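# Carry the tube to the door-side rack and insert

## Task

Take the tube from the shelved bench beside the window and put it into one of the holes of the tube rack standing on the shelved bench beside the door, pushed fully down. The task fails if the tube ever touches the floor, or if the robot tips over or is left leaning.

## Robot and tools

ROBOT. TidyBot++: a wheeled base 0.54 m long, 0.50 m wide and 0.38 m tall on four driven casters, with one seven-joint arm and a two-finger gripper. There is only one arm, so every arm argument refers to it. The shoulder sits 0.12 m ahead of the base centre, 0.68 m off the floor. Segments: upper arm 0.42 m, forearm 0.31 m, wrist to hand point 0.31 m. The arm starts folded with the hand pointing down, poking up to 0.08 m beyond the base front. Cameras: base_camera (fixed on the base near x 0.22, z 0.35, looking forward and downward, 644x364 image) and wrist_camera (on the hand, looking where it points, fisheye, 644x476). Loose objects may occasionally get nudged by something.

FRAMES. Base frame: origin on the floor under the base centre, x ahead, y to the left, z up, metres. hand_pose and target use it; the hand point is halfway between the finger pads, its own z axis runs out along the fingers and the fingers close along its y axis. Odometry frame: where the base frame was when the scene began. base_odometry gives x, y and heading (rad, left positive, -3.142 to 3.142); it only counts wheel rotation, so slip shows up as motion, and it drifts a few centimetres over many moves.

move. One action plus options; blocking defaults to true (returns once everything is at rest); false returns after about 0.5 s while motion continues.
- base: an object of relative offsets measured from where the base last reported itself: translate_m (metres, forward positive, -2 to 2), strafe_m (metres, left positive, -2 to 2), rotate_rad (radians, counter-clockwise from above positive, -6.3 to 6.3). Not a pose.
- joints: absolute angles by name, radians: joint_1_rad to joint_7_rad, plus gripper_pos from 0 (open, gap about 85 mm) to 1 (closed, gap roughly 85 x (1 - gripper_pos) mm). Limits: joint_2_rad and joint_4_rad within ±2.249 and ±2.579, joint_6_rad within ±2.099; joints 1, 3, 5, 7 are unbounded and take the shorter way, so send steps under half a turn. joint_1_rad positive turns the arm clockwise seen from above, the opposite sense to rotate_rad. joint_7_rad at 1.57 with the hand down opens the fingers toward robot left and right.
- target: one flat list of seven numbers, an absolute hand pose in the base frame: [x, y, z in metres, qw, qx, qy, qz]. Alongside it, joints may contain gripper_pos and nothing else.
- speeds: top speeds for this action only: translate_m or strafe_m 0.05 to 0.5 m/s (name just one when both are driven), rotate_rad 0.1 to 1.57 rad/s, gripper_pos.
- cameras: list of base_camera, wrist_camera or all; [] returns no images.
An unknown key makes a call invalid; an out-of-range number gets it refused, and then the remaining move, wait and finished_scene calls of that reply are skipped. An unplanned stop does the same.

wait: seconds 0 to 10, optional cameras; returns the state, early if moves finish. stop: brakes all running motion (cameras optional). zoom_image: camera plus region [x0, y0, x1, y1] in pixels from the top-left, at most 504 by 504. finished_scene: scene number; ends the scene for good, so the tube must already sit fully in the rack.

RESULTS. The move line reads done or the worst status. base_status, joint_status, hand_status use: done, moving, off_target (rested away from target, may still push), not_followed (a check withheld the targets), contact_stop and time_out (unplanned stops, old target dropped), torque_fault, limit_stop_at_motor_heat. "joint command not followed" or "pose unreachable" with "cause:" explains a withheld command. hand_pose is the measured hand; hand_target is where the commanded joints would put it. joint_positions, motor_effort (percent of maximum, bracket shows the peak of the last action), base_tilt (degrees, forward and right positive), Motor temperatures, on_its_own, ARM HIT, MOTOR HOT and the pictures line (order of the images) also appear.

PRACTICE. A target usually ends within about 3 cm; to fix it, add (wanted minus measured hand_pose) to your previous target. Do the same per joint after a joints action. To keep a loaded hand still, resend hand_target, not hand_pose. A held load makes the arm sag; never command a joint to its current reading while holding something. hand_status done means within 10 mm and 2 degrees. Closing to 1 ending done means the grip is empty; off_target means something is held. Closed fingertips reach about 20 mm past the hand point. Pointing down, the hand reaches at most about 0.94 m high, and only near the base. Targets low and close in front of the base, or far from the current pose, can end badly or hit the base. When the tube meets the rack bottom, hand_pose stops descending although commands continue. Cameras show the true hand position better than hand_pose.

AVOID. Letting the tube fall or touch the floor; releasing it while moving; slams, hard hits and strong pushes; squeezing hard on something still resting on a surface or twisting/yanking the gripper. Do not drive or turn while the arm is snagged above about 0.6 m, and do not swing a stretched arm sideways or reach far from folded over close furniture: the robot can tip. Backing away or pulling the arm in ends a lean. Torque sensor limits are 104.5 N m for joints 1 to 4 and 51.3 N m for joints 5 to 7; exceeding one freezes the arm for 10 s. A blocked base pushes until it times out. Stretched or loaded arms heat motors; at 75 °C the arm sinks for 30 to 60 s, after which targets must be resent.

Each tool is called in YAML: its name, and indented under it one key for each argument.

## Session

move:

Scene clock: 0.00 s.
Motor temperatures (°C): [30 28 29 29 32 38 37]
base_odometry: x=+0.000 y=+0.000 heading=+0.000
base_tilt: forward=+0.3 right=-0.4
base_status: not commanded
joint_positions: joint_1_rad=+0.049 joint_2_rad=-0.385 joint_3_rad=+3.165 joint_4_rad=-2.540 joint_5_rad=-0.026 joint_6_rad=-0.869 joint_7_rad=+1.608 gripper_pos=+0.000
joint_status: not commanded
motor_effort: joint_1_rad=+0 joint_2_rad=+0 joint_3_rad=+0 joint_4_rad=+13 joint_5_rad=+0 joint_6_rad=+1 joint_7_rad=+1
hand_pose: x=+0.2604 y=-0.0018 z=+0.5895 quat_wxyz=(-0.012, +0.998, -0.025, +0.060) (m; base frame)
hand_target: x=+0.2595 y=-0.0017 z=+0.5889 quat_wxyz=(-0.012, +0.998, -0.025, +0.059) (m; base frame)
hand_status: not commanded
pictures: base_camera, wrist_camera

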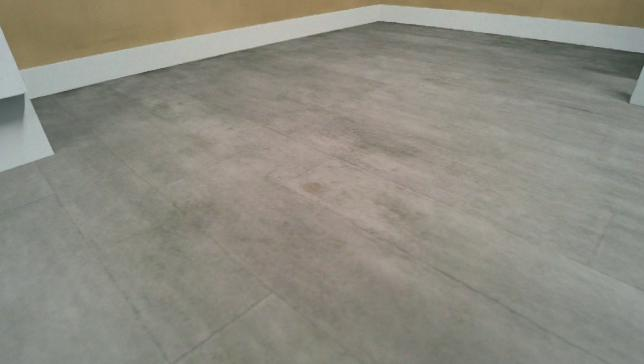

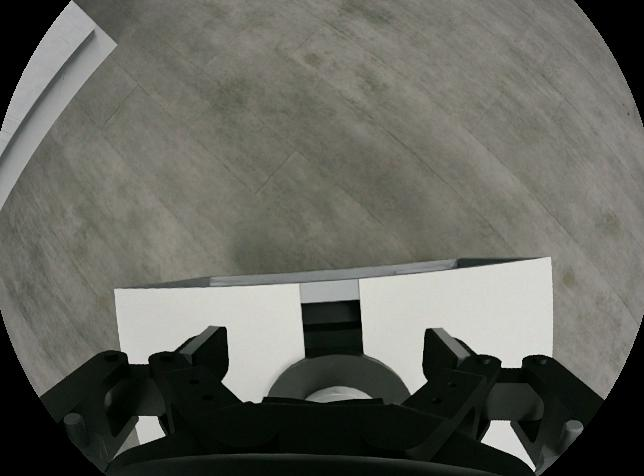

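move:
  joints: {"joint_6_rad": 0.4}

Scene clock: 5.67 s.
Motor temperatures (°C): [30 28 29 29 32 38 37]
move: done
base_odometry: x=+0.000 y=+0.000 heading=+0.000
base_tilt: forward=+0.3 right=-0.4
base_status: not commanded
joint_positions: joint_1_rad=+0.049 joint_2_rad=-0.385 joint_3_rad=+3.165 joint_4_rad=-2.538 joint_5_rad=-0.026 joint_6_rad=+0.316 joint_7_rad=+1.608 gripper_pos=+0.000
joint_status: all done
motor_effort: joint_1_rad=+0(0) joint_2_rad=-3(4) joint_3_rad=+0(0) joint_4_rad=+17(18) joint_5_rad=+0(1) joint_6_rad=+9(9) joint_7_rad=+1(2)
hand_pose: x=+0.5230 y=-0.0312 z=+0.8172 quat_wxyz=(+0.025, +0.794, -0.028, +0.607) (m; base frame)
hand_target: x=+0.5278 y=-0.0324 z=+0.8403 quat_wxyz=(+0.028, +0.769, -0.028, +0.638) (m; base frame)
hand_status: not commanded
pictures: base_camera, wrist_camera
camera_calibration:
wrist_camera: T_world_to_cam=[[-0.0444186, -0.998994, 0.00612562, -0.0116235], [-0.271289, 0.00616071, -0.962478, 0.986946], [0.961472, -0.0444137, -0.27129, -0.144562], [0, 0, 0, 1]] pos_world=[0.406224, -0.0241127, 0.910767]

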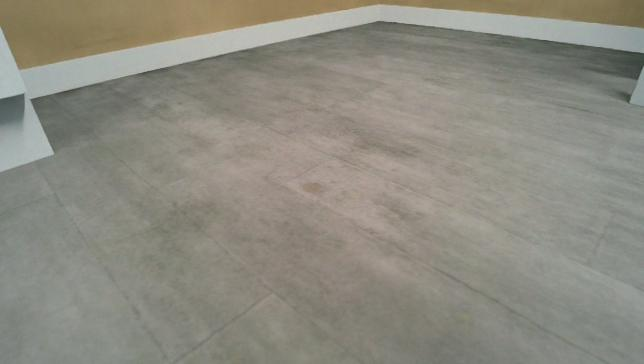

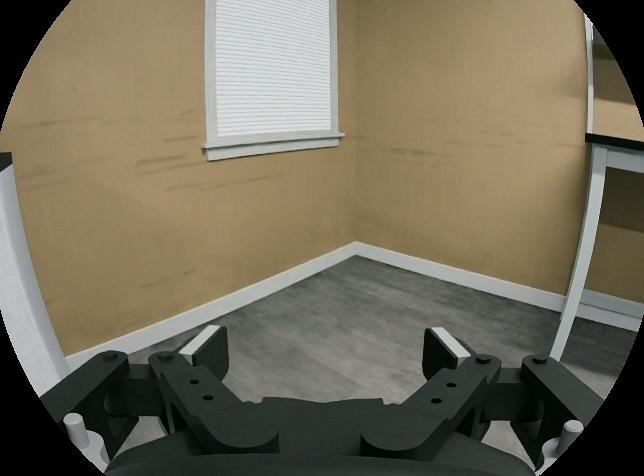

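move:
  joints: {"joint_1_rad": -0.9, "joint_6_rad": 0.45}
  cameras: ["wrist_camera"]

move:
  joints: {"joint_1_rad": -1.9}
  cameras: ["wrist_camera"]

move:
  joints: {"joint_1_rad": 1.0}
  cameras: ["wrist_camera"]

move:
  joints: {"joint_1_rad": 2.0}
  cameras: ["wrist_camera"]

Scene clock: 27.77 s.
Motor temperatures (°C): [30 28 29 30 32 38 37]
move: done
base_odometry: x=+0.000 y=+0.000 heading=+0.000
base_tilt: forward=+0.3 right=-0.4
base_status: not commanded
joint_positions: joint_1_rad=-0.887 joint_2_rad=-0.385 joint_3_rad=+3.165 joint_4_rad=-2.538 joint_5_rad=-0.026 joint_6_rad=+0.363 joint_7_rad=+1.608 gripper_pos=+0.000
joint_status: all done
motor_effort: joint_1_rad=+0(1) joint_2_rad=-4(4) joint_3_rad=+0(1) joint_4_rad=+17(18) joint_5_rad=+1(1) joint_6_rad=+9(10) joint_7_rad=+1(1)
hand_pose: x=+0.3863 y=+0.3092 z=+0.8314 quat_wxyz=(-0.258, +0.709, +0.327, +0.570) (m; base frame)
hand_target: x=+0.3853 y=+0.3151 z=+0.8556 quat_wxyz=(-0.274, +0.683, +0.319, +0.597) (m; base frame)
hand_status: not commanded
pictures: wrist_camera
camera_calibration:
wrist_camera: T_world_to_cam=[[0.776991, -0.629461, 0.00800725, -0.110879], [-0.136169, -0.180475, -0.974108, 0.976566], [0.614608, 0.755782, -0.225941, -0.145286], [0, 0, 0, 1]] pos_world=[0.308424, 0.216256, 0.919343]

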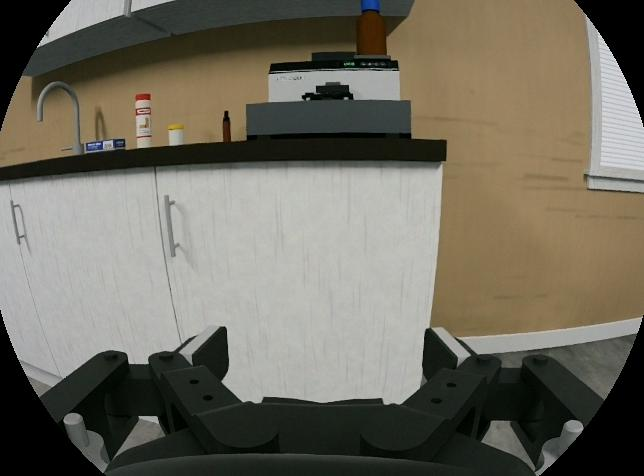

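Scene clock: 30.03 s.
Motor temperatures (°C): [30 28 29 30 32 38 37]
move: done
base_odometry: x=+0.000 y=+0.000 heading=+0.000
base_tilt: forward=+0.3 right=-0.4
base_status: not commanded
joint_positions: joint_1_rad=-1.887 joint_2_rad=-0.385 joint_3_rad=+3.165 joint_4_rad=-2.538 joint_5_rad=-0.026 joint_6_rad=+0.364 joint_7_rad=+1.608 gripper_pos=+0.000
joint_status: all done
motor_effort: joint_1_rad=+0(1) joint_2_rad=-4(4) joint_3_rad=+0(1) joint_4_rad=+17(18) joint_5_rad=+1(1) joint_6_rad=+8(10) joint_7_rad=+1(1)
hand_pose: x=+0.0032 y=+0.3921 z=+0.8317 quat_wxyz=(-0.500, +0.465, +0.626, +0.376) (m; base frame)
hand_target: x=-0.0023 y=+0.3944 z=+0.8556 quat_wxyz=(-0.527, +0.446, +0.607, +0.393) (m; base frame)
hand_status: not commanded
pictures: wrist_camera
camera_calibration:
wrist_camera: T_world_to_cam=[[0.949481, 0.31372, 0.00805263, -0.131441], [0.077984, -0.21101, -0.974368, 0.951198], [-0.30398, 0.925772, -0.224815, -0.0370132], [0, 0, 0, 1]] pos_world=[0.0393718, 0.276214, 0.919554]

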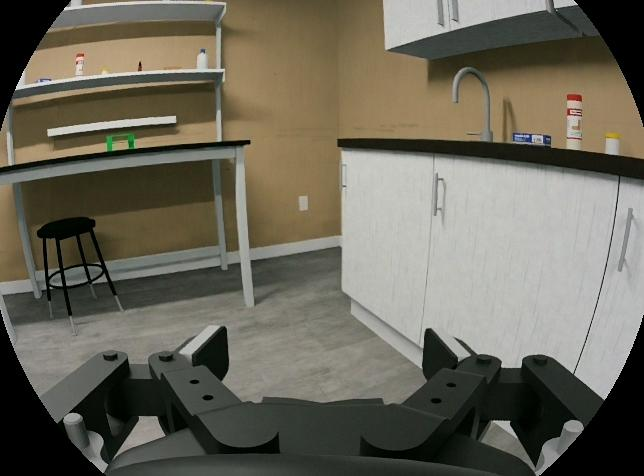

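Scene clock: 33.80 s.
Motor temperatures (°C): [30 28 29 30 32 38 37]
move: done
base_odometry: x=+0.000 y=+0.000 heading=+0.000
base_tilt: forward=+0.3 right=-0.4
base_status: not commanded
joint_positions: joint_1_rad=+0.987 joint_2_rad=-0.385 joint_3_rad=+3.165 joint_4_rad=-2.538 joint_5_rad=-0.026 joint_6_rad=+0.365 joint_7_rad=+1.608 gripper_pos=+0.000
joint_status: all done
motor_effort: joint_1_rad=+0(1) joint_2_rad=-4(5) joint_3_rad=+0(1) joint_4_rad=+17(18) joint_5_rad=+0(1) joint_6_rad=+9(10) joint_7_rad=+1(1)
hand_pose: x=+0.3345 y=-0.3475 z=+0.8320 quat_wxyz=(+0.306, +0.682, -0.377, +0.546) (m; base frame)
hand_target: x=+0.3311 y=-0.3539 z=+0.8556 quat_wxyz=(+0.326, +0.657, -0.370, +0.571) (m; base frame)
hand_status: not commanded
pictures: wrist_camera
camera_calibration:
wrist_camera: T_world_to_cam=[[-0.832485, -0.553989, 0.00808127, 0.0805898], [-0.130716, 0.182212, -0.974532, 0.976105], [0.538407, -0.812339, -0.224104, -0.137914], [0, 0, 0, 1]] pos_world=[0.268936, -0.245245, 0.919687]

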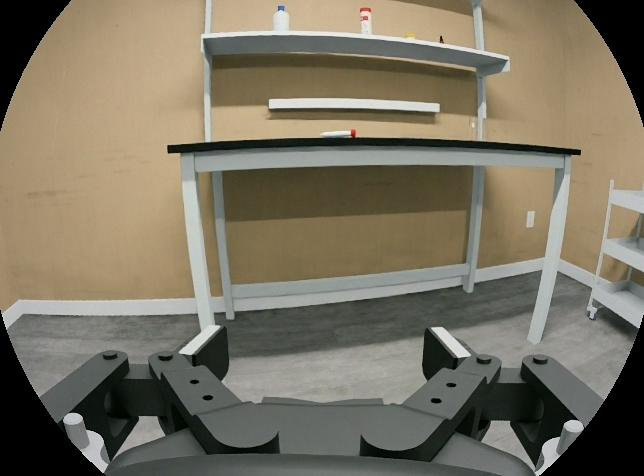

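Scene clock: 36.10 s.
Motor temperatures (°C): [30 28 29 30 32 38 37]
move: done
base_odometry: x=+0.000 y=+0.000 heading=+0.000
base_tilt: forward=+0.3 right=-0.4
base_status: not commanded
joint_positions: joint_1_rad=+1.987 joint_2_rad=-0.385 joint_3_rad=+3.165 joint_4_rad=-2.538 joint_5_rad=-0.026 joint_6_rad=+0.365 joint_7_rad=+1.608 gripper_pos=+0.000
joint_status: all done
motor_effort: joint_1_rad=+0(2) joint_2_rad=-4(4) joint_3_rad=+0(1) joint_4_rad=+17(18) joint_5_rad=+1(1) joint_6_rad=+9(10) joint_7_rad=+1(1)
hand_pose: x=-0.0570 y=-0.3690 z=+0.8320 quat_wxyz=(+0.531, +0.418, -0.658, +0.332) (m; base frame)
hand_target: x=-0.0642 y=-0.3697 z=+0.8556 quat_wxyz=(+0.560, +0.399, -0.639, +0.344) (m; base frame)
hand_status: not commanded
pictures: wrist_camera
camera_calibration:
wrist_camera: T_world_to_cam=[[-0.915878, 0.401374, 0.00808604, 0.0905098], [0.0826901, 0.20832, -0.974559, 0.950722], [-0.392847, -0.891909, -0.223986, -0.0272041], [0, 0, 0, 1]] pos_world=[-0.00640635, -0.258646, 0.919709]

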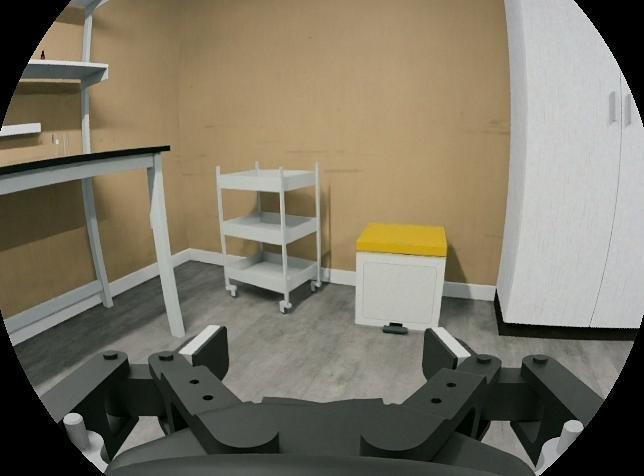

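move:
  base: {"rotate_rad": -1.11, "translate_m": 0.446, "strafe_m": -0.448}
  joints: {"joint_1_rad": 0.0}
  cameras: ["wrist_camera"]

Scene clock: 74.23 s.
Motor temperatures (°C): [30 28 29 30 31 39 37]
move: done
base_odometry: x=+0.446 y=-0.448 heading=-1.111
base_tilt: forward=+0.3 right=-0.4
base_status: done
joint_positions: joint_1_rad=+0.013 joint_2_rad=-0.386 joint_3_rad=+3.165 joint_4_rad=-2.538 joint_5_rad=-0.026 joint_6_rad=+0.367 joint_7_rad=+1.608 gripper_pos=+0.000
joint_status: all done
motor_effort: joint_1_rad=+0(2) joint_2_rad=-4(6) joint_3_rad=+0(2) joint_4_rad=+17(19) joint_5_rad=+1(1) joint_6_rad=+9(10) joint_7_rad=+1(1)
hand_pose: x=+0.5275 y=-0.0173 z=+0.8331 quat_wxyz=(+0.015, +0.778, -0.014, +0.627) (m; base frame)
hand_target: x=+0.5314 y=-0.0127 z=+0.8556 quat_wxyz=(+0.013, +0.754, -0.009, +0.657) (m; base frame)
hand_status: not commanded
pictures: wrist_camera
camera_calibration:
wrist_camera: T_world_to_cam=[[-0.0103318, -0.999913, 0.00815972, -0.0173111], [-0.220806, -0.00567736, -0.975301, 0.987217], [0.975263, -0.0118783, -0.220728, -0.192789], [0, 0, 0, 1]] pos_world=[0.405824, -0.0139948, 0.920421]

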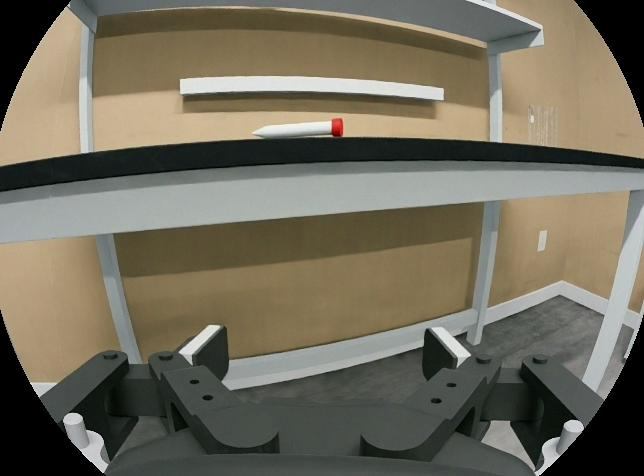

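zoom_image:
  camera: "wrist_camera"
  region: [220, 90, 380, 210]

Scaled by 3.150.

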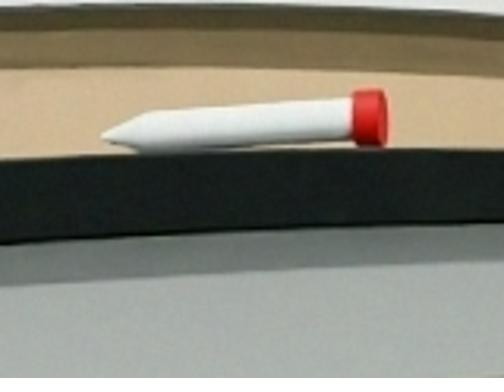

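move:
  joints: {"joint_2_rad": -0.17, "joint_4_rad": -1.22, "joint_6_rad": -1.0}
  base: {"translate_m": 0.25}

Scene clock: 137.50 s.
Motor temperatures (°C): [30 28 29 30 31 39 37]
move: done
base_odometry: x=+0.557 y=-0.672 heading=-1.110
base_tilt: forward=+0.3 right=-0.4
base_status: done
joint_positions: joint_1_rad=+0.011 joint_2_rad=-0.191 joint_3_rad=+3.167 joint_4_rad=-1.232 joint_5_rad=-0.024 joint_6_rad=-0.907 joint_7_rad=+1.609 gripper_pos=+0.000
joint_status: all done
motor_effort: joint_1_rad=+0(3) joint_2_rad=-10(28) joint_3_rad=+0(3) joint_4_rad=+18(36) joint_5_rad=+0(3) joint_6_rad=+8(19) joint_7_rad=+1(1)
hand_pose: x=+0.6001 y=-0.0118 z=+1.1390 quat_wxyz=(+0.006, +0.827, -0.001, +0.562) (m; base frame)
hand_target: x=+0.5970 y=-0.0048 z=+1.1095 quat_wxyz=(+0.001, +0.855, +0.005, +0.519) (m; base frame)
hand_status: not commanded
pictures: base_camera, wrist_camera
camera_calibration:
wrist_camera: T_world_to_cam=[[0.0221772, -0.999733, 0.00650723, -0.0311519], [-0.376131, -0.014374, -0.926455, 1.33913], [0.926301, 0.0180986, -0.37635, 0.0109639], [0, 0, 0, 1]] pos_world=[0.494224, -0.0120933, 1.24497]

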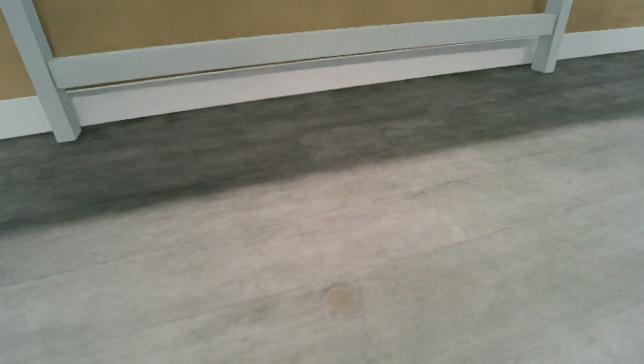

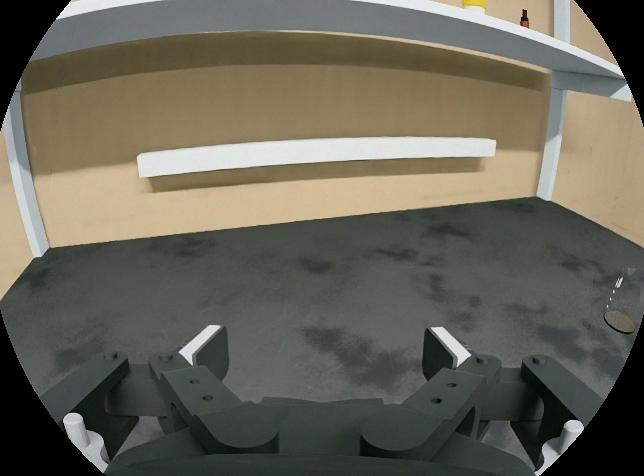

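move:
  joints: {"joint_6_rad": -1.7}
  cameras: ["wrist_camera"]

Scene clock: 145.33 s.
Motor temperatures (°C): [30 28 29 30 31 39 37]
move: done
base_odometry: x=+0.557 y=-0.672 heading=-1.110
base_tilt: forward=+0.3 right=-0.4
base_status: not commanded
joint_positions: joint_1_rad=+0.011 joint_2_rad=-0.186 joint_3_rad=+3.167 joint_4_rad=-1.226 joint_5_rad=-0.024 joint_6_rad=-1.618 joint_7_rad=+1.609 gripper_pos=+0.000
joint_status: all done
motor_effort: joint_1_rad=+0(1) joint_2_rad=-8(10) joint_3_rad=+0(0) joint_4_rad=+15(18) joint_5_rad=+0(0) joint_6_rad=+4(9) joint_7_rad=+1(2)
hand_pose: x=+0.4576 y=-0.0044 z=+0.9791 quat_wxyz=(-0.005, +0.971, +0.004, +0.240) (m; base frame)
hand_target: x=+0.4396 y=+0.0007 z=+0.9654 quat_wxyz=(-0.008, +0.981, +0.011, +0.195) (m; base frame)
hand_status: not commanded
pictures: wrist_camera
camera_calibration:
wrist_camera: T_world_to_cam=[[0.0323358, -0.999014, -0.0304352, 0.0119754], [-0.888544, -0.0147902, -0.458553, 0.913789], [0.457651, 0.0418707, -0.888146, 0.798323], [0, 0, 0, 1]] pos_world=[0.446201, -0.00794762, 1.12841]

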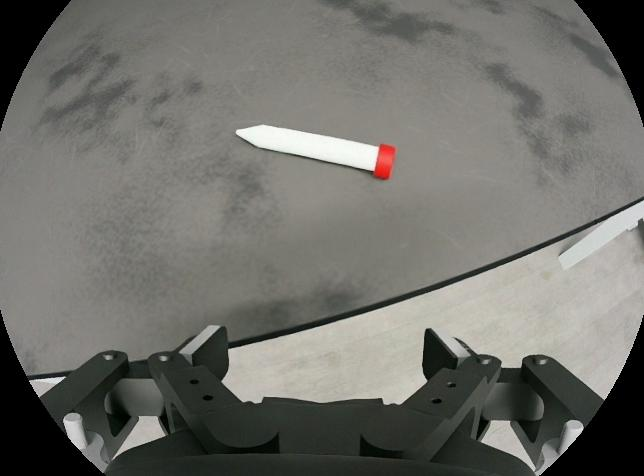

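move:
  joints: {"joint_2_rad": -0.1, "joint_4_rad": -0.9, "joint_6_rad": -1.5}
  cameras: ["wrist_camera"]

move:
  base: {"translate_m": 0.413, "strafe_m": -0.69, "rotate_rad": 1.311}
  joints: {"joint_2_rad": 0.269, "joint_4_rad": -0.665, "joint_6_rad": -1.5}

Scene clock: 206.97 s.
Motor temperatures (°C): [29 28 29 30 31 39 37]
move: done
base_odometry: x=+0.557 y=-0.672 heading=-1.110
base_tilt: forward=+0.3 right=-0.4
base_status: not commanded
joint_positions: joint_1_rad=+0.011 joint_2_rad=-0.121 joint_3_rad=+3.167 joint_4_rad=-0.910 joint_5_rad=-0.024 joint_6_rad=-1.578 joint_7_rad=+1.609 gripper_pos=+0.000
joint_status: all done
motor_effort: joint_1_rad=+0(1) joint_2_rad=-9(9) joint_3_rad=+0(0) joint_4_rad=+15(17) joint_5_rad=+0(1) joint_6_rad=+6(7) joint_7_rad=+1(1)
hand_pose: x=+0.5095 y=-0.0062 z=+1.0983 quat_wxyz=(+0.001, +0.926, +0.005, +0.378) (m; base frame)
hand_target: x=+0.5349 y=-0.0015 z=+1.1122 quat_wxyz=(-0.001, +0.913, +0.010, +0.409) (m; base frame)
hand_status: not commanded
pictures: wrist_camera
camera_calibration:
wrist_camera: T_world_to_cam=[[0.0359742, -0.999311, -0.00915977, -0.013091], [-0.720484, -0.0195829, -0.693195, 1.1866], [0.692538, 0.0315366, -0.720692, 0.576869], [0, 0, 0, 1]] pos_world=[0.455891, -0.00803757, 1.23817]

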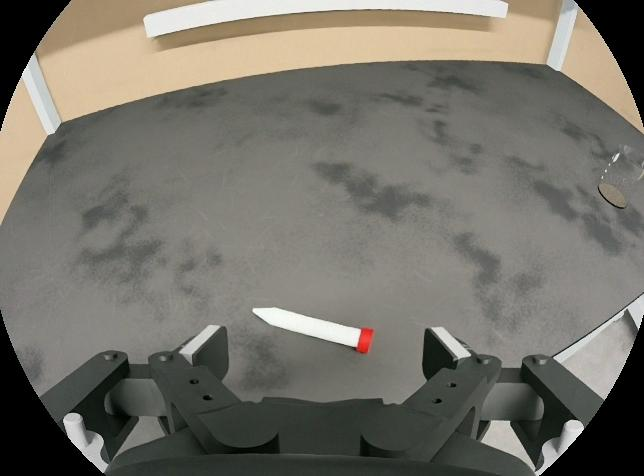

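Scene clock: 210.07 s.
Motor temperatures (°C): [29 28 29 30 31 39 37]
move: done
base_odometry: x=+0.122 y=-1.349 heading=+0.201
base_tilt: forward=+0.3 right=-0.4
base_status: done
joint_positions: joint_1_rad=+0.005 joint_2_rad=+0.272 joint_3_rad=+3.166 joint_4_rad=-0.675 joint_5_rad=-0.024 joint_6_rad=-1.573 joint_7_rad=+1.609 gripper_pos=+0.000
joint_status: all done
motor_effort: joint_1_rad=+0(3) joint_2_rad=-22(28) joint_3_rad=+0(2) joint_4_rad=+15(18) joint_5_rad=+0(2) joint_6_rad=+5(8) joint_7_rad=+1(1)
hand_pose: x=+0.6685 y=-0.0046 z=+1.0177 quat_wxyz=(+0.002, +0.952, +0.009, +0.306) (m; base frame)
hand_target: x=+0.6862 y=-0.0014 z=+1.0378 quat_wxyz=(+0.001, +0.938, +0.012, +0.347) (m; base frame)
hand_status: not commanded
pictures: base_camera, wrist_camera
camera_calibration:
wrist_camera: T_world_to_cam=[[0.0408075, -0.999114, -0.0103334, -0.020047], [-0.817341, -0.0274311, -0.575501, 1.19025], [0.574707, 0.0319306, -0.817736, 0.58611], [0, 0, 0, 1]] pos_world=[0.636818, -0.00609424, 1.16407]

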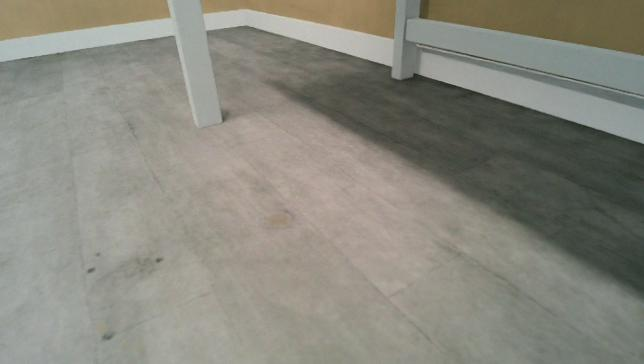

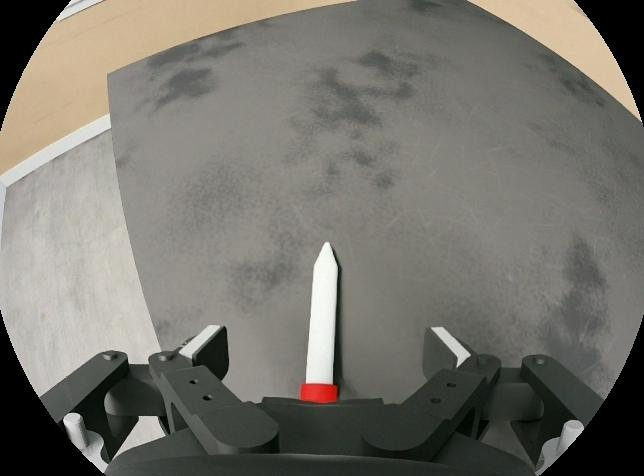

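move:
  joints: {"joint_1_rad": -0.005, "joint_2_rad": 0.144, "joint_4_rad": -1.031, "joint_6_rad": -1.11}
  cameras: ["wrist_camera"]

Scene clock: 237.83 s.
Motor temperatures (°C): [29 28 28 30 31 39 37]
move: done
base_odometry: x=+0.122 y=-1.349 heading=+0.201
base_tilt: forward=+0.4 right=-0.4
base_status: not commanded
joint_positions: joint_1_rad=+0.005 joint_2_rad=+0.167 joint_3_rad=+3.166 joint_4_rad=-1.010 joint_5_rad=-0.024 joint_6_rad=-1.195 joint_7_rad=+1.609 gripper_pos=+0.000
joint_status: all done
motor_effort: joint_1_rad=+0(1) joint_2_rad=-21(23) joint_3_rad=+0(1) joint_4_rad=+17(19) joint_5_rad=+0(1) joint_6_rad=+7(8) joint_7_rad=+1(2)
hand_pose: x=+0.6960 y=-0.0072 z=+0.9939 quat_wxyz=(+0.002, +0.927, +0.005, +0.375) (m; base frame)
hand_target: x=+0.7050 y=-0.0012 z=+1.0156 quat_wxyz=(+0.000, +0.910, +0.009, +0.415) (m; base frame)
hand_status: not commanded
pictures: wrist_camera
camera_calibration:
wrist_camera: T_world_to_cam=[[0.0343659, -0.999382, -0.00745383, -0.0223853], [-0.723629, -0.0197379, -0.689907, 1.24745], [0.689333, 0.0291031, -0.72386, 0.377845], [0, 0, 0, 1]] pos_world=[0.643002, -0.00874581, 1.13397]

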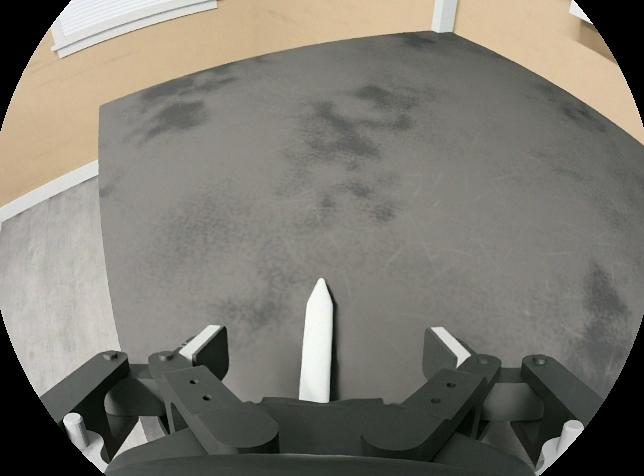

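move:
  joints: {"joint_1_rad": -0.018, "joint_2_rad": 0.095, "joint_4_rad": -1.222, "joint_6_rad": -0.96}
  cameras: ["wrist_camera"]

Scene clock: 252.20 s.
Motor temperatures (°C): [29 29 28 30 31 39 37]
move: done
base_odometry: x=+0.122 y=-1.349 heading=+0.201
base_tilt: forward=+0.4 right=-0.4
base_status: not commanded
joint_positions: joint_1_rad=-0.004 joint_2_rad=+0.118 joint_3_rad=+3.166 joint_4_rad=-1.202 joint_5_rad=-0.024 joint_6_rad=-1.046 joint_7_rad=+1.609 gripper_pos=+0.000
joint_status: all done
motor_effort: joint_1_rad=+0(1) joint_2_rad=-20(21) joint_3_rad=+0(1) joint_4_rad=+18(20) joint_5_rad=+0(1) joint_6_rad=+7(7) joint_7_rad=+1(1)
hand_pose: x=+0.6914 y=-0.0032 z=+0.9552 quat_wxyz=(+0.000, +0.926, +0.007, +0.378) (m; base frame)
hand_target: x=+0.7003 y=+0.0053 z=+0.9776 quat_wxyz=(-0.003, +0.908, +0.013, +0.419) (m; base frame)
hand_status: not commanded
pictures: wrist_camera
camera_calibration:
wrist_camera: T_world_to_cam=[[0.0395515, -0.999173, -0.00944051, -0.0201467], [-0.71964, -0.0219293, -0.694001, 1.21873], [0.69322, 0.0342426, -0.719912, 0.346487], [0, 0, 0, 1]] pos_world=[0.637655, -0.00526868, 1.09505]

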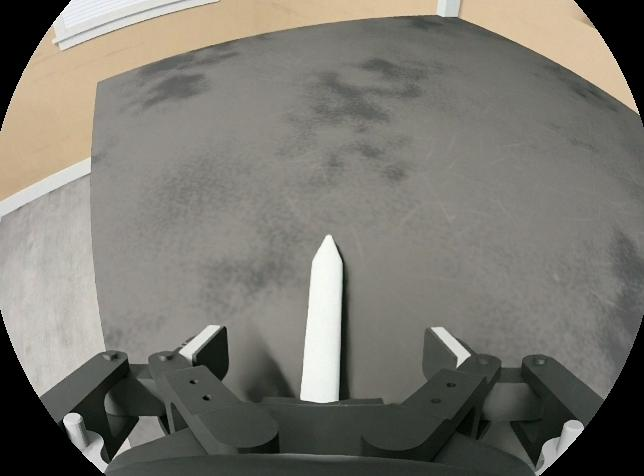

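move:
  joints: {"gripper_pos": 0.7}
  cameras: ["wrist_camera"]

Scene clock: 257.30 s.
Motor temperatures (°C): [29 29 28 30 31 39 37]
move: done
base_odometry: x=+0.122 y=-1.349 heading=+0.201
base_tilt: forward=+0.3 right=-0.5
base_status: not commanded
joint_positions: joint_1_rad=-0.004 joint_2_rad=+0.117 joint_3_rad=+3.166 joint_4_rad=-1.202 joint_5_rad=-0.024 joint_6_rad=-1.043 joint_7_rad=+1.609 gripper_pos=+0.700
joint_status: all done
motor_effort: joint_1_rad=+0(1) joint_2_rad=-20(21) joint_3_rad=+0(0) joint_4_rad=+18(19) joint_5_rad=+0(1) joint_6_rad=+6(7) joint_7_rad=+1(2)
hand_pose: x=+0.6918 y=-0.0032 z=+0.9568 quat_wxyz=(+0.000, +0.925, +0.007, +0.380) (m; base frame)
hand_target: x=+0.7003 y=+0.0053 z=+0.9776 quat_wxyz=(-0.003, +0.908, +0.013, +0.419) (m; base frame)
hand_status: not commanded
pictures: wrist_camera
camera_calibration:
wrist_camera: T_world_to_cam=[[0.039555, -0.999175, -0.00920762, -0.0203839], [-0.716329, -0.0219309, -0.697418, 1.22104], [0.696641, 0.034182, -0.716606, 0.341783], [0, 0, 0, 1]] pos_world=[0.637375, -0.00527133, 1.09631]

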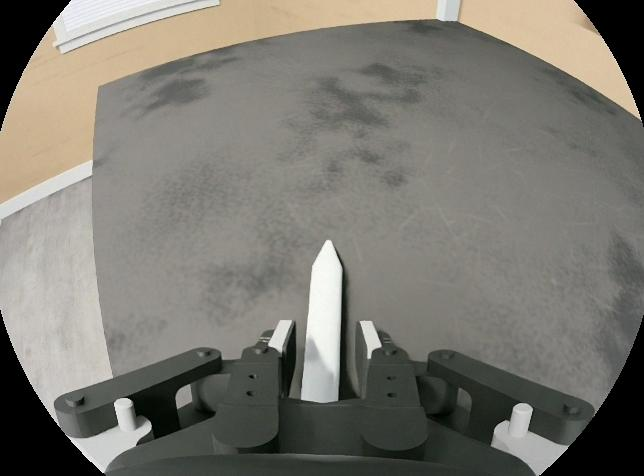

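move:
  joints: {"gripper_pos": 0.85}
  cameras: ["wrist_camera"]

Scene clock: 260.00 s.
Motor temperatures (°C): [29 29 28 30 31 39 37]
move: done
base_odometry: x=+0.122 y=-1.349 heading=+0.201
base_tilt: forward=+0.4 right=-0.4
base_status: not commanded
joint_positions: joint_1_rad=-0.004 joint_2_rad=+0.117 joint_3_rad=+3.166 joint_4_rad=-1.202 joint_5_rad=-0.024 joint_6_rad=-1.042 joint_7_rad=+1.609 gripper_pos=+0.850
joint_status: all done
motor_effort: joint_1_rad=+0(0) joint_2_rad=-20(20) joint_3_rad=+0(0) joint_4_rad=+18(19) joint_5_rad=+0(1) joint_6_rad=+6(7) joint_7_rad=+1(1)
hand_pose: x=+0.6919 y=-0.0032 z=+0.9568 quat_wxyz=(+0.000, +0.925, +0.007, +0.380) (m; base frame)
hand_target: x=+0.7003 y=+0.0053 z=+0.9776 quat_wxyz=(-0.003, +0.908, +0.013, +0.419) (m; base frame)
hand_status: not commanded
pictures: wrist_camera
camera_calibration:
wrist_camera: T_world_to_cam=[[0.0395518, -0.999175, -0.00919009, -0.0204024], [-0.716096, -0.0219294, -0.697657, 1.22121], [0.69688, 0.0341745, -0.716373, 0.341414], [0, 0, 0, 1]] pos_world=[0.637388, -0.00527277, 1.09638]

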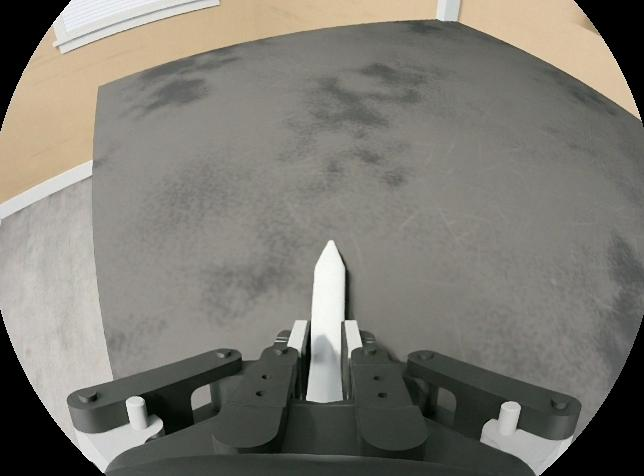

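zoom_image:
  camera: "wrist_camera"
  region: [250, 220, 410, 410]

Scaled by 2.653.

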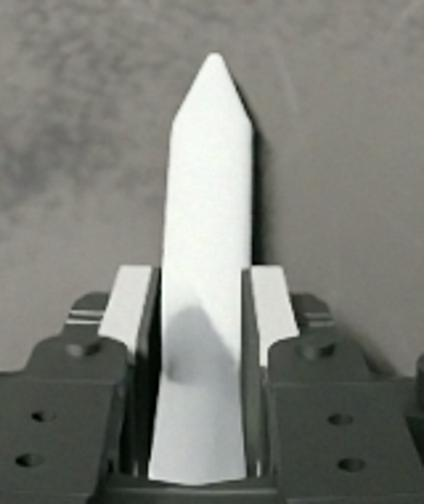

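move:
  joints: {"gripper_pos": 0.65}
  cameras: []

move:
  joints: {"joint_4_rad": -1.246, "joint_6_rad": -0.936}
  cameras: ["wrist_camera"]

Scene clock: 287.50 s.
Motor temperatures (°C): [29 29 28 30 31 39 37]
move: done
base_odometry: x=+0.122 y=-1.349 heading=+0.201
base_tilt: forward=+0.4 right=-0.4
base_status: not commanded
joint_positions: joint_1_rad=-0.004 joint_2_rad=+0.117 joint_3_rad=+3.166 joint_4_rad=-1.202 joint_5_rad=-0.024 joint_6_rad=-1.042 joint_7_rad=+1.609 gripper_pos=+0.650
joint_status: all done
motor_effort: joint_1_rad=+0(0) joint_2_rad=-20(21) joint_3_rad=+0(0) joint_4_rad=+18(19) joint_5_rad=+0(1) joint_6_rad=+6(7) joint_7_rad=+1(1)
hand_pose: x=+0.6919 y=-0.0032 z=+0.9569 quat_wxyz=(+0.000, +0.925, +0.007, +0.381) (m; base frame)
hand_target: x=+0.7003 y=+0.0053 z=+0.9776 quat_wxyz=(-0.003, +0.908, +0.013, +0.419) (m; base frame)
hand_status: not commanded
pictures: none
No camera images: "cameras" was empty.

Scene clock: 288.13 s.
Motor temperatures (°C): [29 29 28 30 31 39 37]
move: done
base_odometry: x=+0.122 y=-1.349 heading=+0.201
base_tilt: forward=+0.3 right=-0.4
base_status: not commanded
joint_positions: joint_1_rad=-0.004 joint_2_rad=+0.114 joint_3_rad=+3.166 joint_4_rad=-1.227 joint_5_rad=-0.024 joint_6_rad=-1.016 joint_7_rad=+1.609 gripper_pos=+0.650
joint_status: all done
motor_effort: joint_1_rad=+0(0) joint_2_rad=-19(21) joint_3_rad=+0(1) joint_4_rad=+18(19) joint_5_rad=+0(1) joint_6_rad=+7(7) joint_7_rad=+1(2)
hand_pose: x=+0.6932 y=-0.0033 z=+0.9510 quat_wxyz=(+0.001, +0.924, +0.007, +0.382) (m; base frame)
hand_target: x=+0.7021 y=+0.0052 z=+0.9703 quat_wxyz=(-0.003, +0.908, +0.012, +0.419) (m; base frame)
hand_status: not commanded
pictures: wrist_camera
camera_calibration:
wrist_camera: T_world_to_cam=[[0.0389703, -0.999198, -0.00918417, -0.0202807], [-0.713423, -0.0213868, -0.700407, 1.21882], [0.699649, 0.0338473, -0.713684, 0.331846], [0, 0, 0, 1]] pos_world=[0.63815, -0.00542983, 1.09032]

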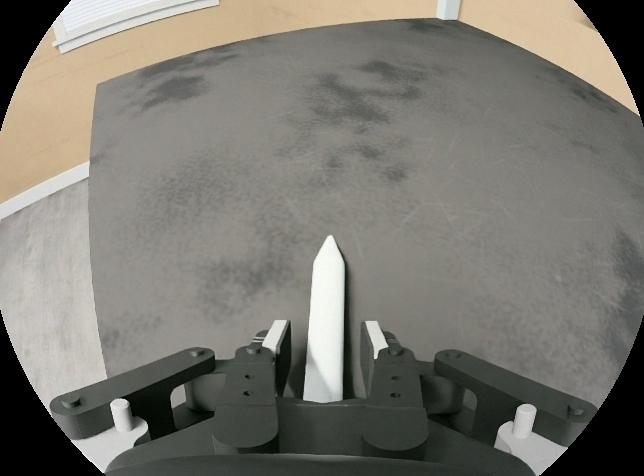

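move:
  joints: {"gripper_pos": 0.88}
  cameras: ["wrist_camera"]

Scene clock: 290.20 s.
Motor temperatures (°C): [29 29 28 30 31 39 37]
move: done
base_odometry: x=+0.122 y=-1.349 heading=+0.201
base_tilt: forward=+0.3 right=-0.4
base_status: not commanded
joint_positions: joint_1_rad=-0.004 joint_2_rad=+0.113 joint_3_rad=+3.166 joint_4_rad=-1.227 joint_5_rad=-0.024 joint_6_rad=-1.016 joint_7_rad=+1.609 gripper_pos=+0.868
joint_status: all done
motor_effort: joint_1_rad=+0(0) joint_2_rad=-20(21) joint_3_rad=+0(1) joint_4_rad=+19(19) joint_5_rad=+0(1) joint_6_rad=+7(7) joint_7_rad=+1(1)
hand_pose: x=+0.6931 y=-0.0033 z=+0.9516 quat_wxyz=(+0.001, +0.924, +0.007, +0.383) (m; base frame)
hand_target: x=+0.7021 y=+0.0052 z=+0.9703 quat_wxyz=(-0.003, +0.908, +0.012, +0.419) (m; base frame)
hand_status: not commanded
pictures: wrist_camera
camera_calibration:
wrist_camera: T_world_to_cam=[[0.0390276, -0.999196, -0.00912396, -0.0203428], [-0.712458, -0.0214233, -0.701387, 1.21943], [0.700628, 0.0338739, -0.712722, 0.330684], [0, 0, 0, 1]] pos_world=[0.637904, -0.00540368, 1.0908]

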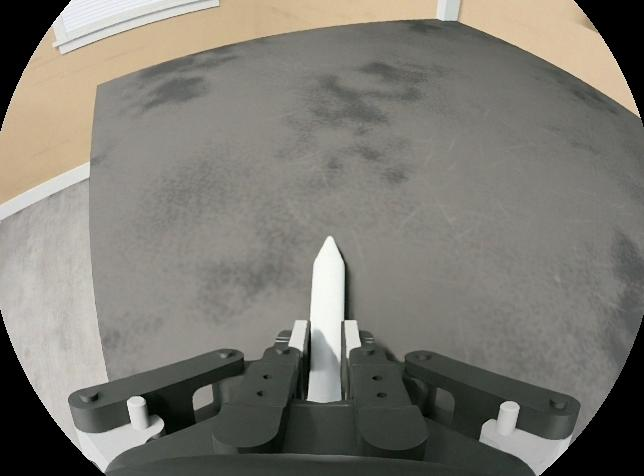

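move:
  joints: {"gripper_pos": 0.95}
  cameras: ["wrist_camera"]

Scene clock: 294.47 s.
Motor temperatures (°C): [29 29 28 30 31 39 37]
move: off_target
base_odometry: x=+0.122 y=-1.349 heading=+0.201
base_tilt: forward=+0.3 right=-0.4
base_status: not commanded
joint_positions: joint_1_rad=-0.004 joint_2_rad=+0.113 joint_3_rad=+3.166 joint_4_rad=-1.227 joint_5_rad=-0.024 joint_6_rad=-1.015 joint_7_rad=+1.609 gripper_pos=+0.893
joint_status: gripper_pos off_target (ended at +0.893, target +0.950)
motor_effort: joint_1_rad=+0(0) joint_2_rad=-19(21) joint_3_rad=+0(0) joint_4_rad=+18(19) joint_5_rad=+0(0) joint_6_rad=+7(8) joint_7_rad=+1(1)
hand_pose: x=+0.6931 y=-0.0033 z=+0.9519 quat_wxyz=(+0.001, +0.924, +0.007, +0.383) (m; base frame)
hand_target: x=+0.7021 y=+0.0052 z=+0.9703 quat_wxyz=(-0.003, +0.908, +0.012, +0.419) (m; base frame)
hand_status: not commanded
pictures: wrist_camera
camera_calibration:
wrist_camera: T_world_to_cam=[[0.0390265, -0.999197, -0.0090862, -0.0203772], [-0.71185, -0.0214197, -0.702005, 1.21982], [0.701246, 0.0338648, -0.712114, 0.329952], [0, 0, 0, 1]] pos_world=[0.637745, -0.00540648, 1.0911]

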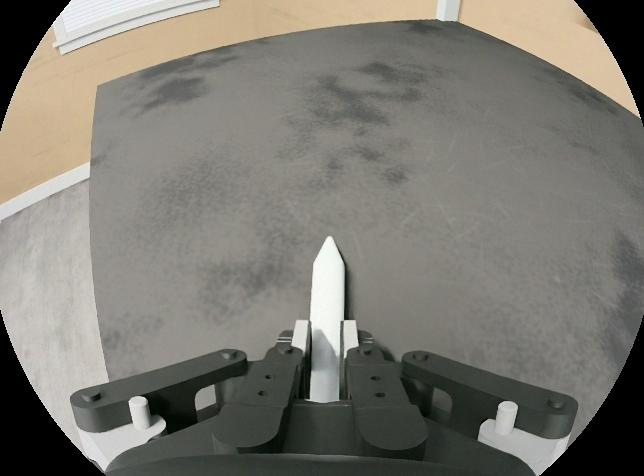

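move:
  joints: {"joint_2_rad": 0.2, "joint_4_rad": -0.835, "joint_6_rad": -1.39}
  cameras: ["wrist_camera"]

Scene clock: 301.67 s.
Motor temperatures (°C): [29 29 28 30 31 39 37]
move: done
base_odometry: x=+0.122 y=-1.349 heading=+0.201
base_tilt: forward=+0.3 right=-0.4
base_status: not commanded
joint_positions: joint_1_rad=-0.004 joint_2_rad=+0.173 joint_3_rad=+3.166 joint_4_rad=-0.847 joint_5_rad=-0.024 joint_6_rad=-1.301 joint_7_rad=+1.609 gripper_pos=+0.893
joint_status: all done
motor_effort: joint_1_rad=+0(0) joint_2_rad=-20(21) joint_3_rad=+0(0) joint_4_rad=+17(20) joint_5_rad=+0(1) joint_6_rad=+6(8) joint_7_rad=+1(2)
hand_pose: x=+0.6874 y=-0.0014 z=+1.0482 quat_wxyz=(+0.002, +0.917, +0.011, +0.399) (m; base frame)
hand_target: x=+0.6776 y=+0.0079 z=+1.0200 quat_wxyz=(-0.003, +0.936, +0.018, +0.351) (m; base frame)
hand_status: not commanded
pictures: wrist_camera
camera_calibration:
wrist_camera: T_world_to_cam=[[0.0459639, -0.998939, -0.00285731, -0.028662], [-0.687793, -0.0295726, -0.725304, 1.29131], [0.72445, 0.035303, -0.688423, 0.361677], [0, 0, 0, 1]] pos_world=[0.627456, -0.00321243, 1.1855]

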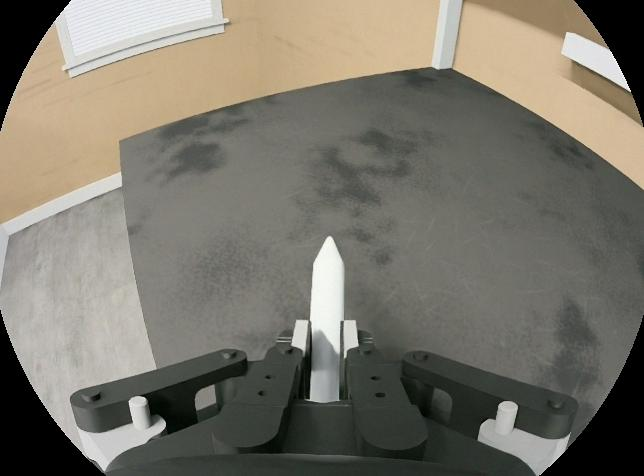

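move:
  joints: {"joint_1_rad": 0.0, "joint_2_rad": 0.0, "joint_4_rad": -0.8, "joint_6_rad": -1.3}
  base: {"translate_m": -0.2, "strafe_m": 1.2, "rotate_rad": 2.125}
  speeds: {"rotate_rad": 0.8}
  cameras: ["wrist_camera"]

Scene clock: 330.73 s.
Motor temperatures (°C): [29 29 28 30 31 39 37]
move: done
base_odometry: x=-0.313 y=-0.213 heading=+2.326
base_tilt: forward=+0.3 right=-0.4
base_status: done
joint_positions: joint_1_rad=-0.001 joint_2_rad=+0.001 joint_3_rad=+3.165 joint_4_rad=-0.803 joint_5_rad=-0.024 joint_6_rad=-1.303 joint_7_rad=+1.609 gripper_pos=+0.893
joint_status: all done
motor_effort: joint_1_rad=+0(4) joint_2_rad=-15(25) joint_3_rad=-1(3) joint_4_rad=+16(19) joint_5_rad=+0(2) joint_6_rad=+8(9) joint_7_rad=+1(1)
hand_pose: x=+0.6137 y=-0.0023 z=+1.1617 quat_wxyz=(+0.003, +0.869, +0.010, +0.495) (m; base frame)
hand_target: x=+0.6135 y=-0.0026 z=+1.1645 quat_wxyz=(+0.003, +0.867, +0.009, +0.498) (m; base frame)
hand_status: not commanded
pictures: wrist_camera
camera_calibration:
wrist_camera: T_world_to_cam=[[0.0442117, -0.998996, 0.0072314, -0.0365235], [-0.517467, -0.0290917, -0.855209, 1.36929], [0.85456, 0.0340682, -0.518234, 0.215673], [0, 0, 0, 1]] pos_world=[0.525871, -0.00399945, 1.28306]

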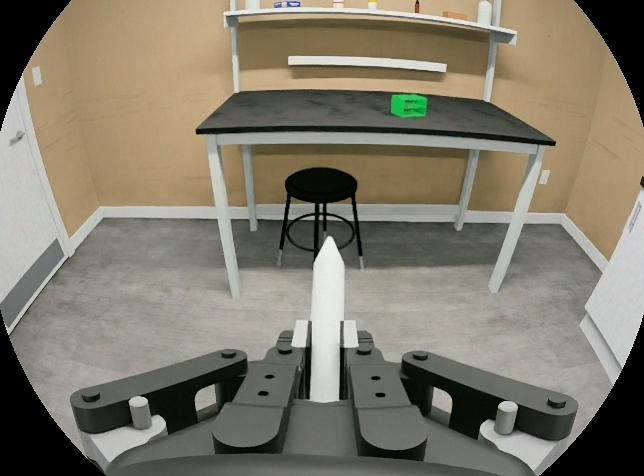

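zoom_image:
  camera: "wrist_camera"
  region: [370, 75, 450, 135]

Scaled by 6.300.

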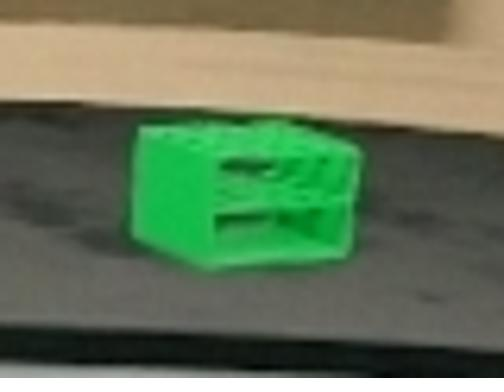

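move:
  base: {"translate_m": 0.95, "strafe_m": -0.33}

Scene clock: 356.67 s.
Motor temperatures (°C): [29 29 28 30 31 39 37]
move: done
base_odometry: x=-0.724 y=+0.705 heading=+2.327
base_tilt: forward=+0.3 right=-0.4
base_status: done
joint_positions: joint_1_rad=-0.001 joint_2_rad=+0.000 joint_3_rad=+3.165 joint_4_rad=-0.803 joint_5_rad=-0.024 joint_6_rad=-1.303 joint_7_rad=+1.609 gripper_pos=+0.893
joint_status: not commanded
motor_effort: joint_1_rad=+0(1) joint_2_rad=-14(17) joint_3_rad=+0(1) joint_4_rad=+16(16) joint_5_rad=+0(1) joint_6_rad=+8(9) joint_7_rad=+1(1)
hand_pose: x=+0.6132 y=-0.0023 z=+1.1622 quat_wxyz=(+0.003, +0.869, +0.010, +0.495) (m; base frame)
hand_target: x=+0.6135 y=-0.0026 z=+1.1645 quat_wxyz=(+0.003, +0.867, +0.009, +0.498) (m; base frame)
hand_status: not commanded
pictures: base_camera, wrist_camera
camera_calibration:
wrist_camera: T_world_to_cam=[[0.0442047, -0.998996, 0.00727468, -0.0365538], [-0.516637, -0.029092, -0.85571, 1.36955], [0.855062, 0.034068, -0.517405, 0.215026], [0, 0, 0, 1]] pos_world=[0.525313, -0.00399975, 1.28346]

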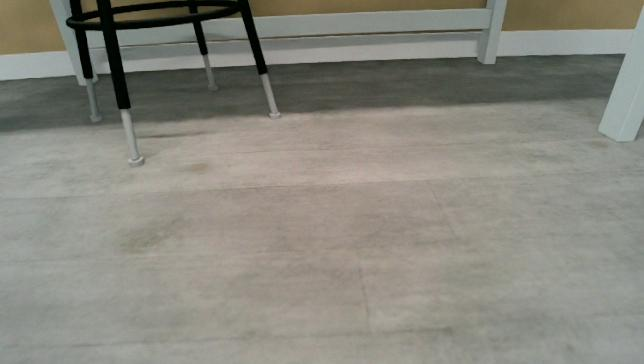

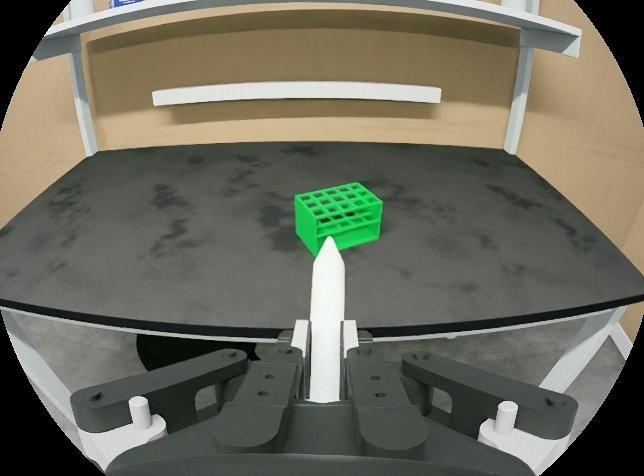

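zoom_image:
  camera: "wrist_camera"
  region: [280, 170, 400, 260]

Scaled by 4.200.

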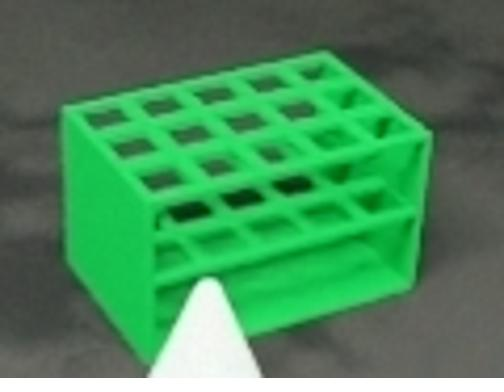

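move:
  joints: {"joint_2_rad": 0.18, "joint_4_rad": -0.48, "joint_6_rad": -1.77, "joint_7_rad": -1.54}
  cameras: ["wrist_camera"]

Scene clock: 437.70 s.
Motor temperatures (°C): [29 29 28 30 31 39 37]
move: done
base_odometry: x=-0.724 y=+0.705 heading=+2.327
base_tilt: forward=+0.3 right=-0.4
base_status: not commanded
joint_positions: joint_1_rad=-0.001 joint_2_rad=+0.157 joint_3_rad=+3.165 joint_4_rad=-0.491 joint_5_rad=-0.024 joint_6_rad=-1.683 joint_7_rad=+4.700 gripper_pos=+0.893
joint_status: all done
motor_effort: joint_1_rad=+0(0) joint_2_rad=-17(17) joint_3_rad=+0(1) joint_4_rad=+12(17) joint_5_rad=+0(1) joint_6_rad=+7(9) joint_7_rad=+1(2)
hand_pose: x=+0.6005 y=+0.0000 z=+1.1334 quat_wxyz=(+0.394, +0.009, +0.919, +0.007) (m; base frame)
hand_target: x=+0.5907 y=+0.0000 z=+1.1084 quat_wxyz=(+0.348, -0.011, +0.937, +0.000) (m; base frame)
hand_status: not commanded
pictures: wrist_camera
camera_calibration:
wrist_camera: T_world_to_cam=[[0.0266147, 0.99962, -0.00713633, -0.0065182], [0.683065, -0.0129733, 0.730243, -1.17956], [0.729873, -0.0243098, -0.683151, 0.473941], [0, 0, 0, 1]] pos_world=[0.459969, 0.00273446, 1.18509]

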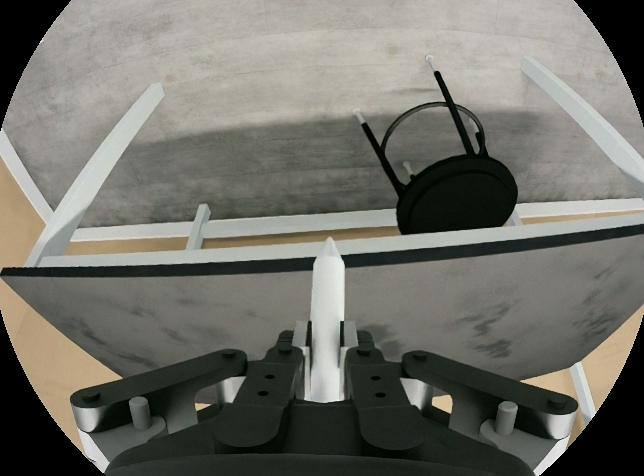

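move:
  joints: {"joint_7_rad": -1.495, "joint_6_rad": -1.80}
  base: {"translate_m": 0.415, "strafe_m": -0.02}
  speeds: {"translate_m": 0.3}
  cameras: ["wrist_camera"]

Scene clock: 447.80 s.
Motor temperatures (°C): [29 29 28 30 31 39 37]
move: done
base_odometry: x=-0.994 y=+1.021 heading=+2.327
base_tilt: forward=+0.3 right=-0.4
base_status: done
joint_positions: joint_1_rad=-0.001 joint_2_rad=+0.177 joint_3_rad=+3.165 joint_4_rad=-0.488 joint_5_rad=-0.024 joint_6_rad=-1.723 joint_7_rad=+4.755 gripper_pos=+0.893
joint_status: all done
motor_effort: joint_1_rad=+0(1) joint_2_rad=-17(21) joint_3_rad=+0(1) joint_4_rad=+14(14) joint_5_rad=+1(1) joint_6_rad=+6(8) joint_7_rad=+1(1)
hand_pose: x=+0.6006 y=+0.0001 z=+1.1163 quat_wxyz=(+0.368, -0.017, +0.930, -0.003) (m; base frame)
hand_target: x=+0.5835 y=+0.0001 z=+1.1024 quat_wxyz=(+0.334, -0.032, +0.942, -0.008) (m; base frame)
hand_status: not commanded
pictures: wrist_camera
camera_calibration:
wrist_camera: T_world_to_cam=[[-0.0139805, 0.998849, -0.0458902, 0.0608651], [0.72252, 0.0418174, 0.690084, -1.14601], [0.691208, -0.0235089, -0.722273, 0.529142], [0, 0, 0, 1]] pos_world=[0.46312, -0.000432244, 1.17582]

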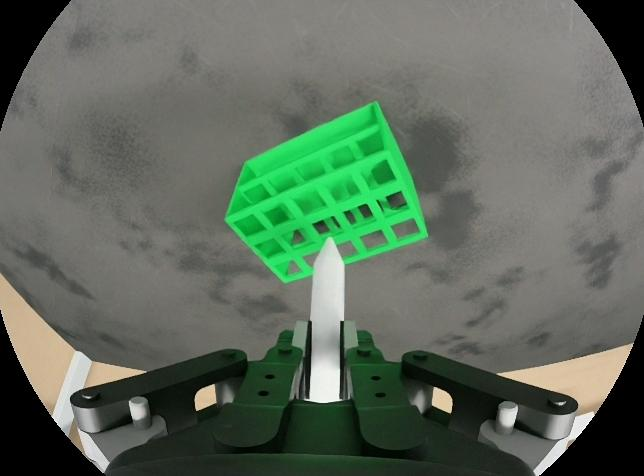

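zoom_image:
  camera: "wrist_camera"
  region: [210, 90, 440, 300]

Scaled by 2.191.

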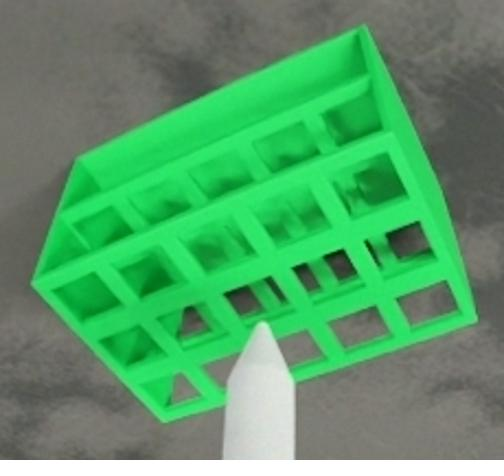

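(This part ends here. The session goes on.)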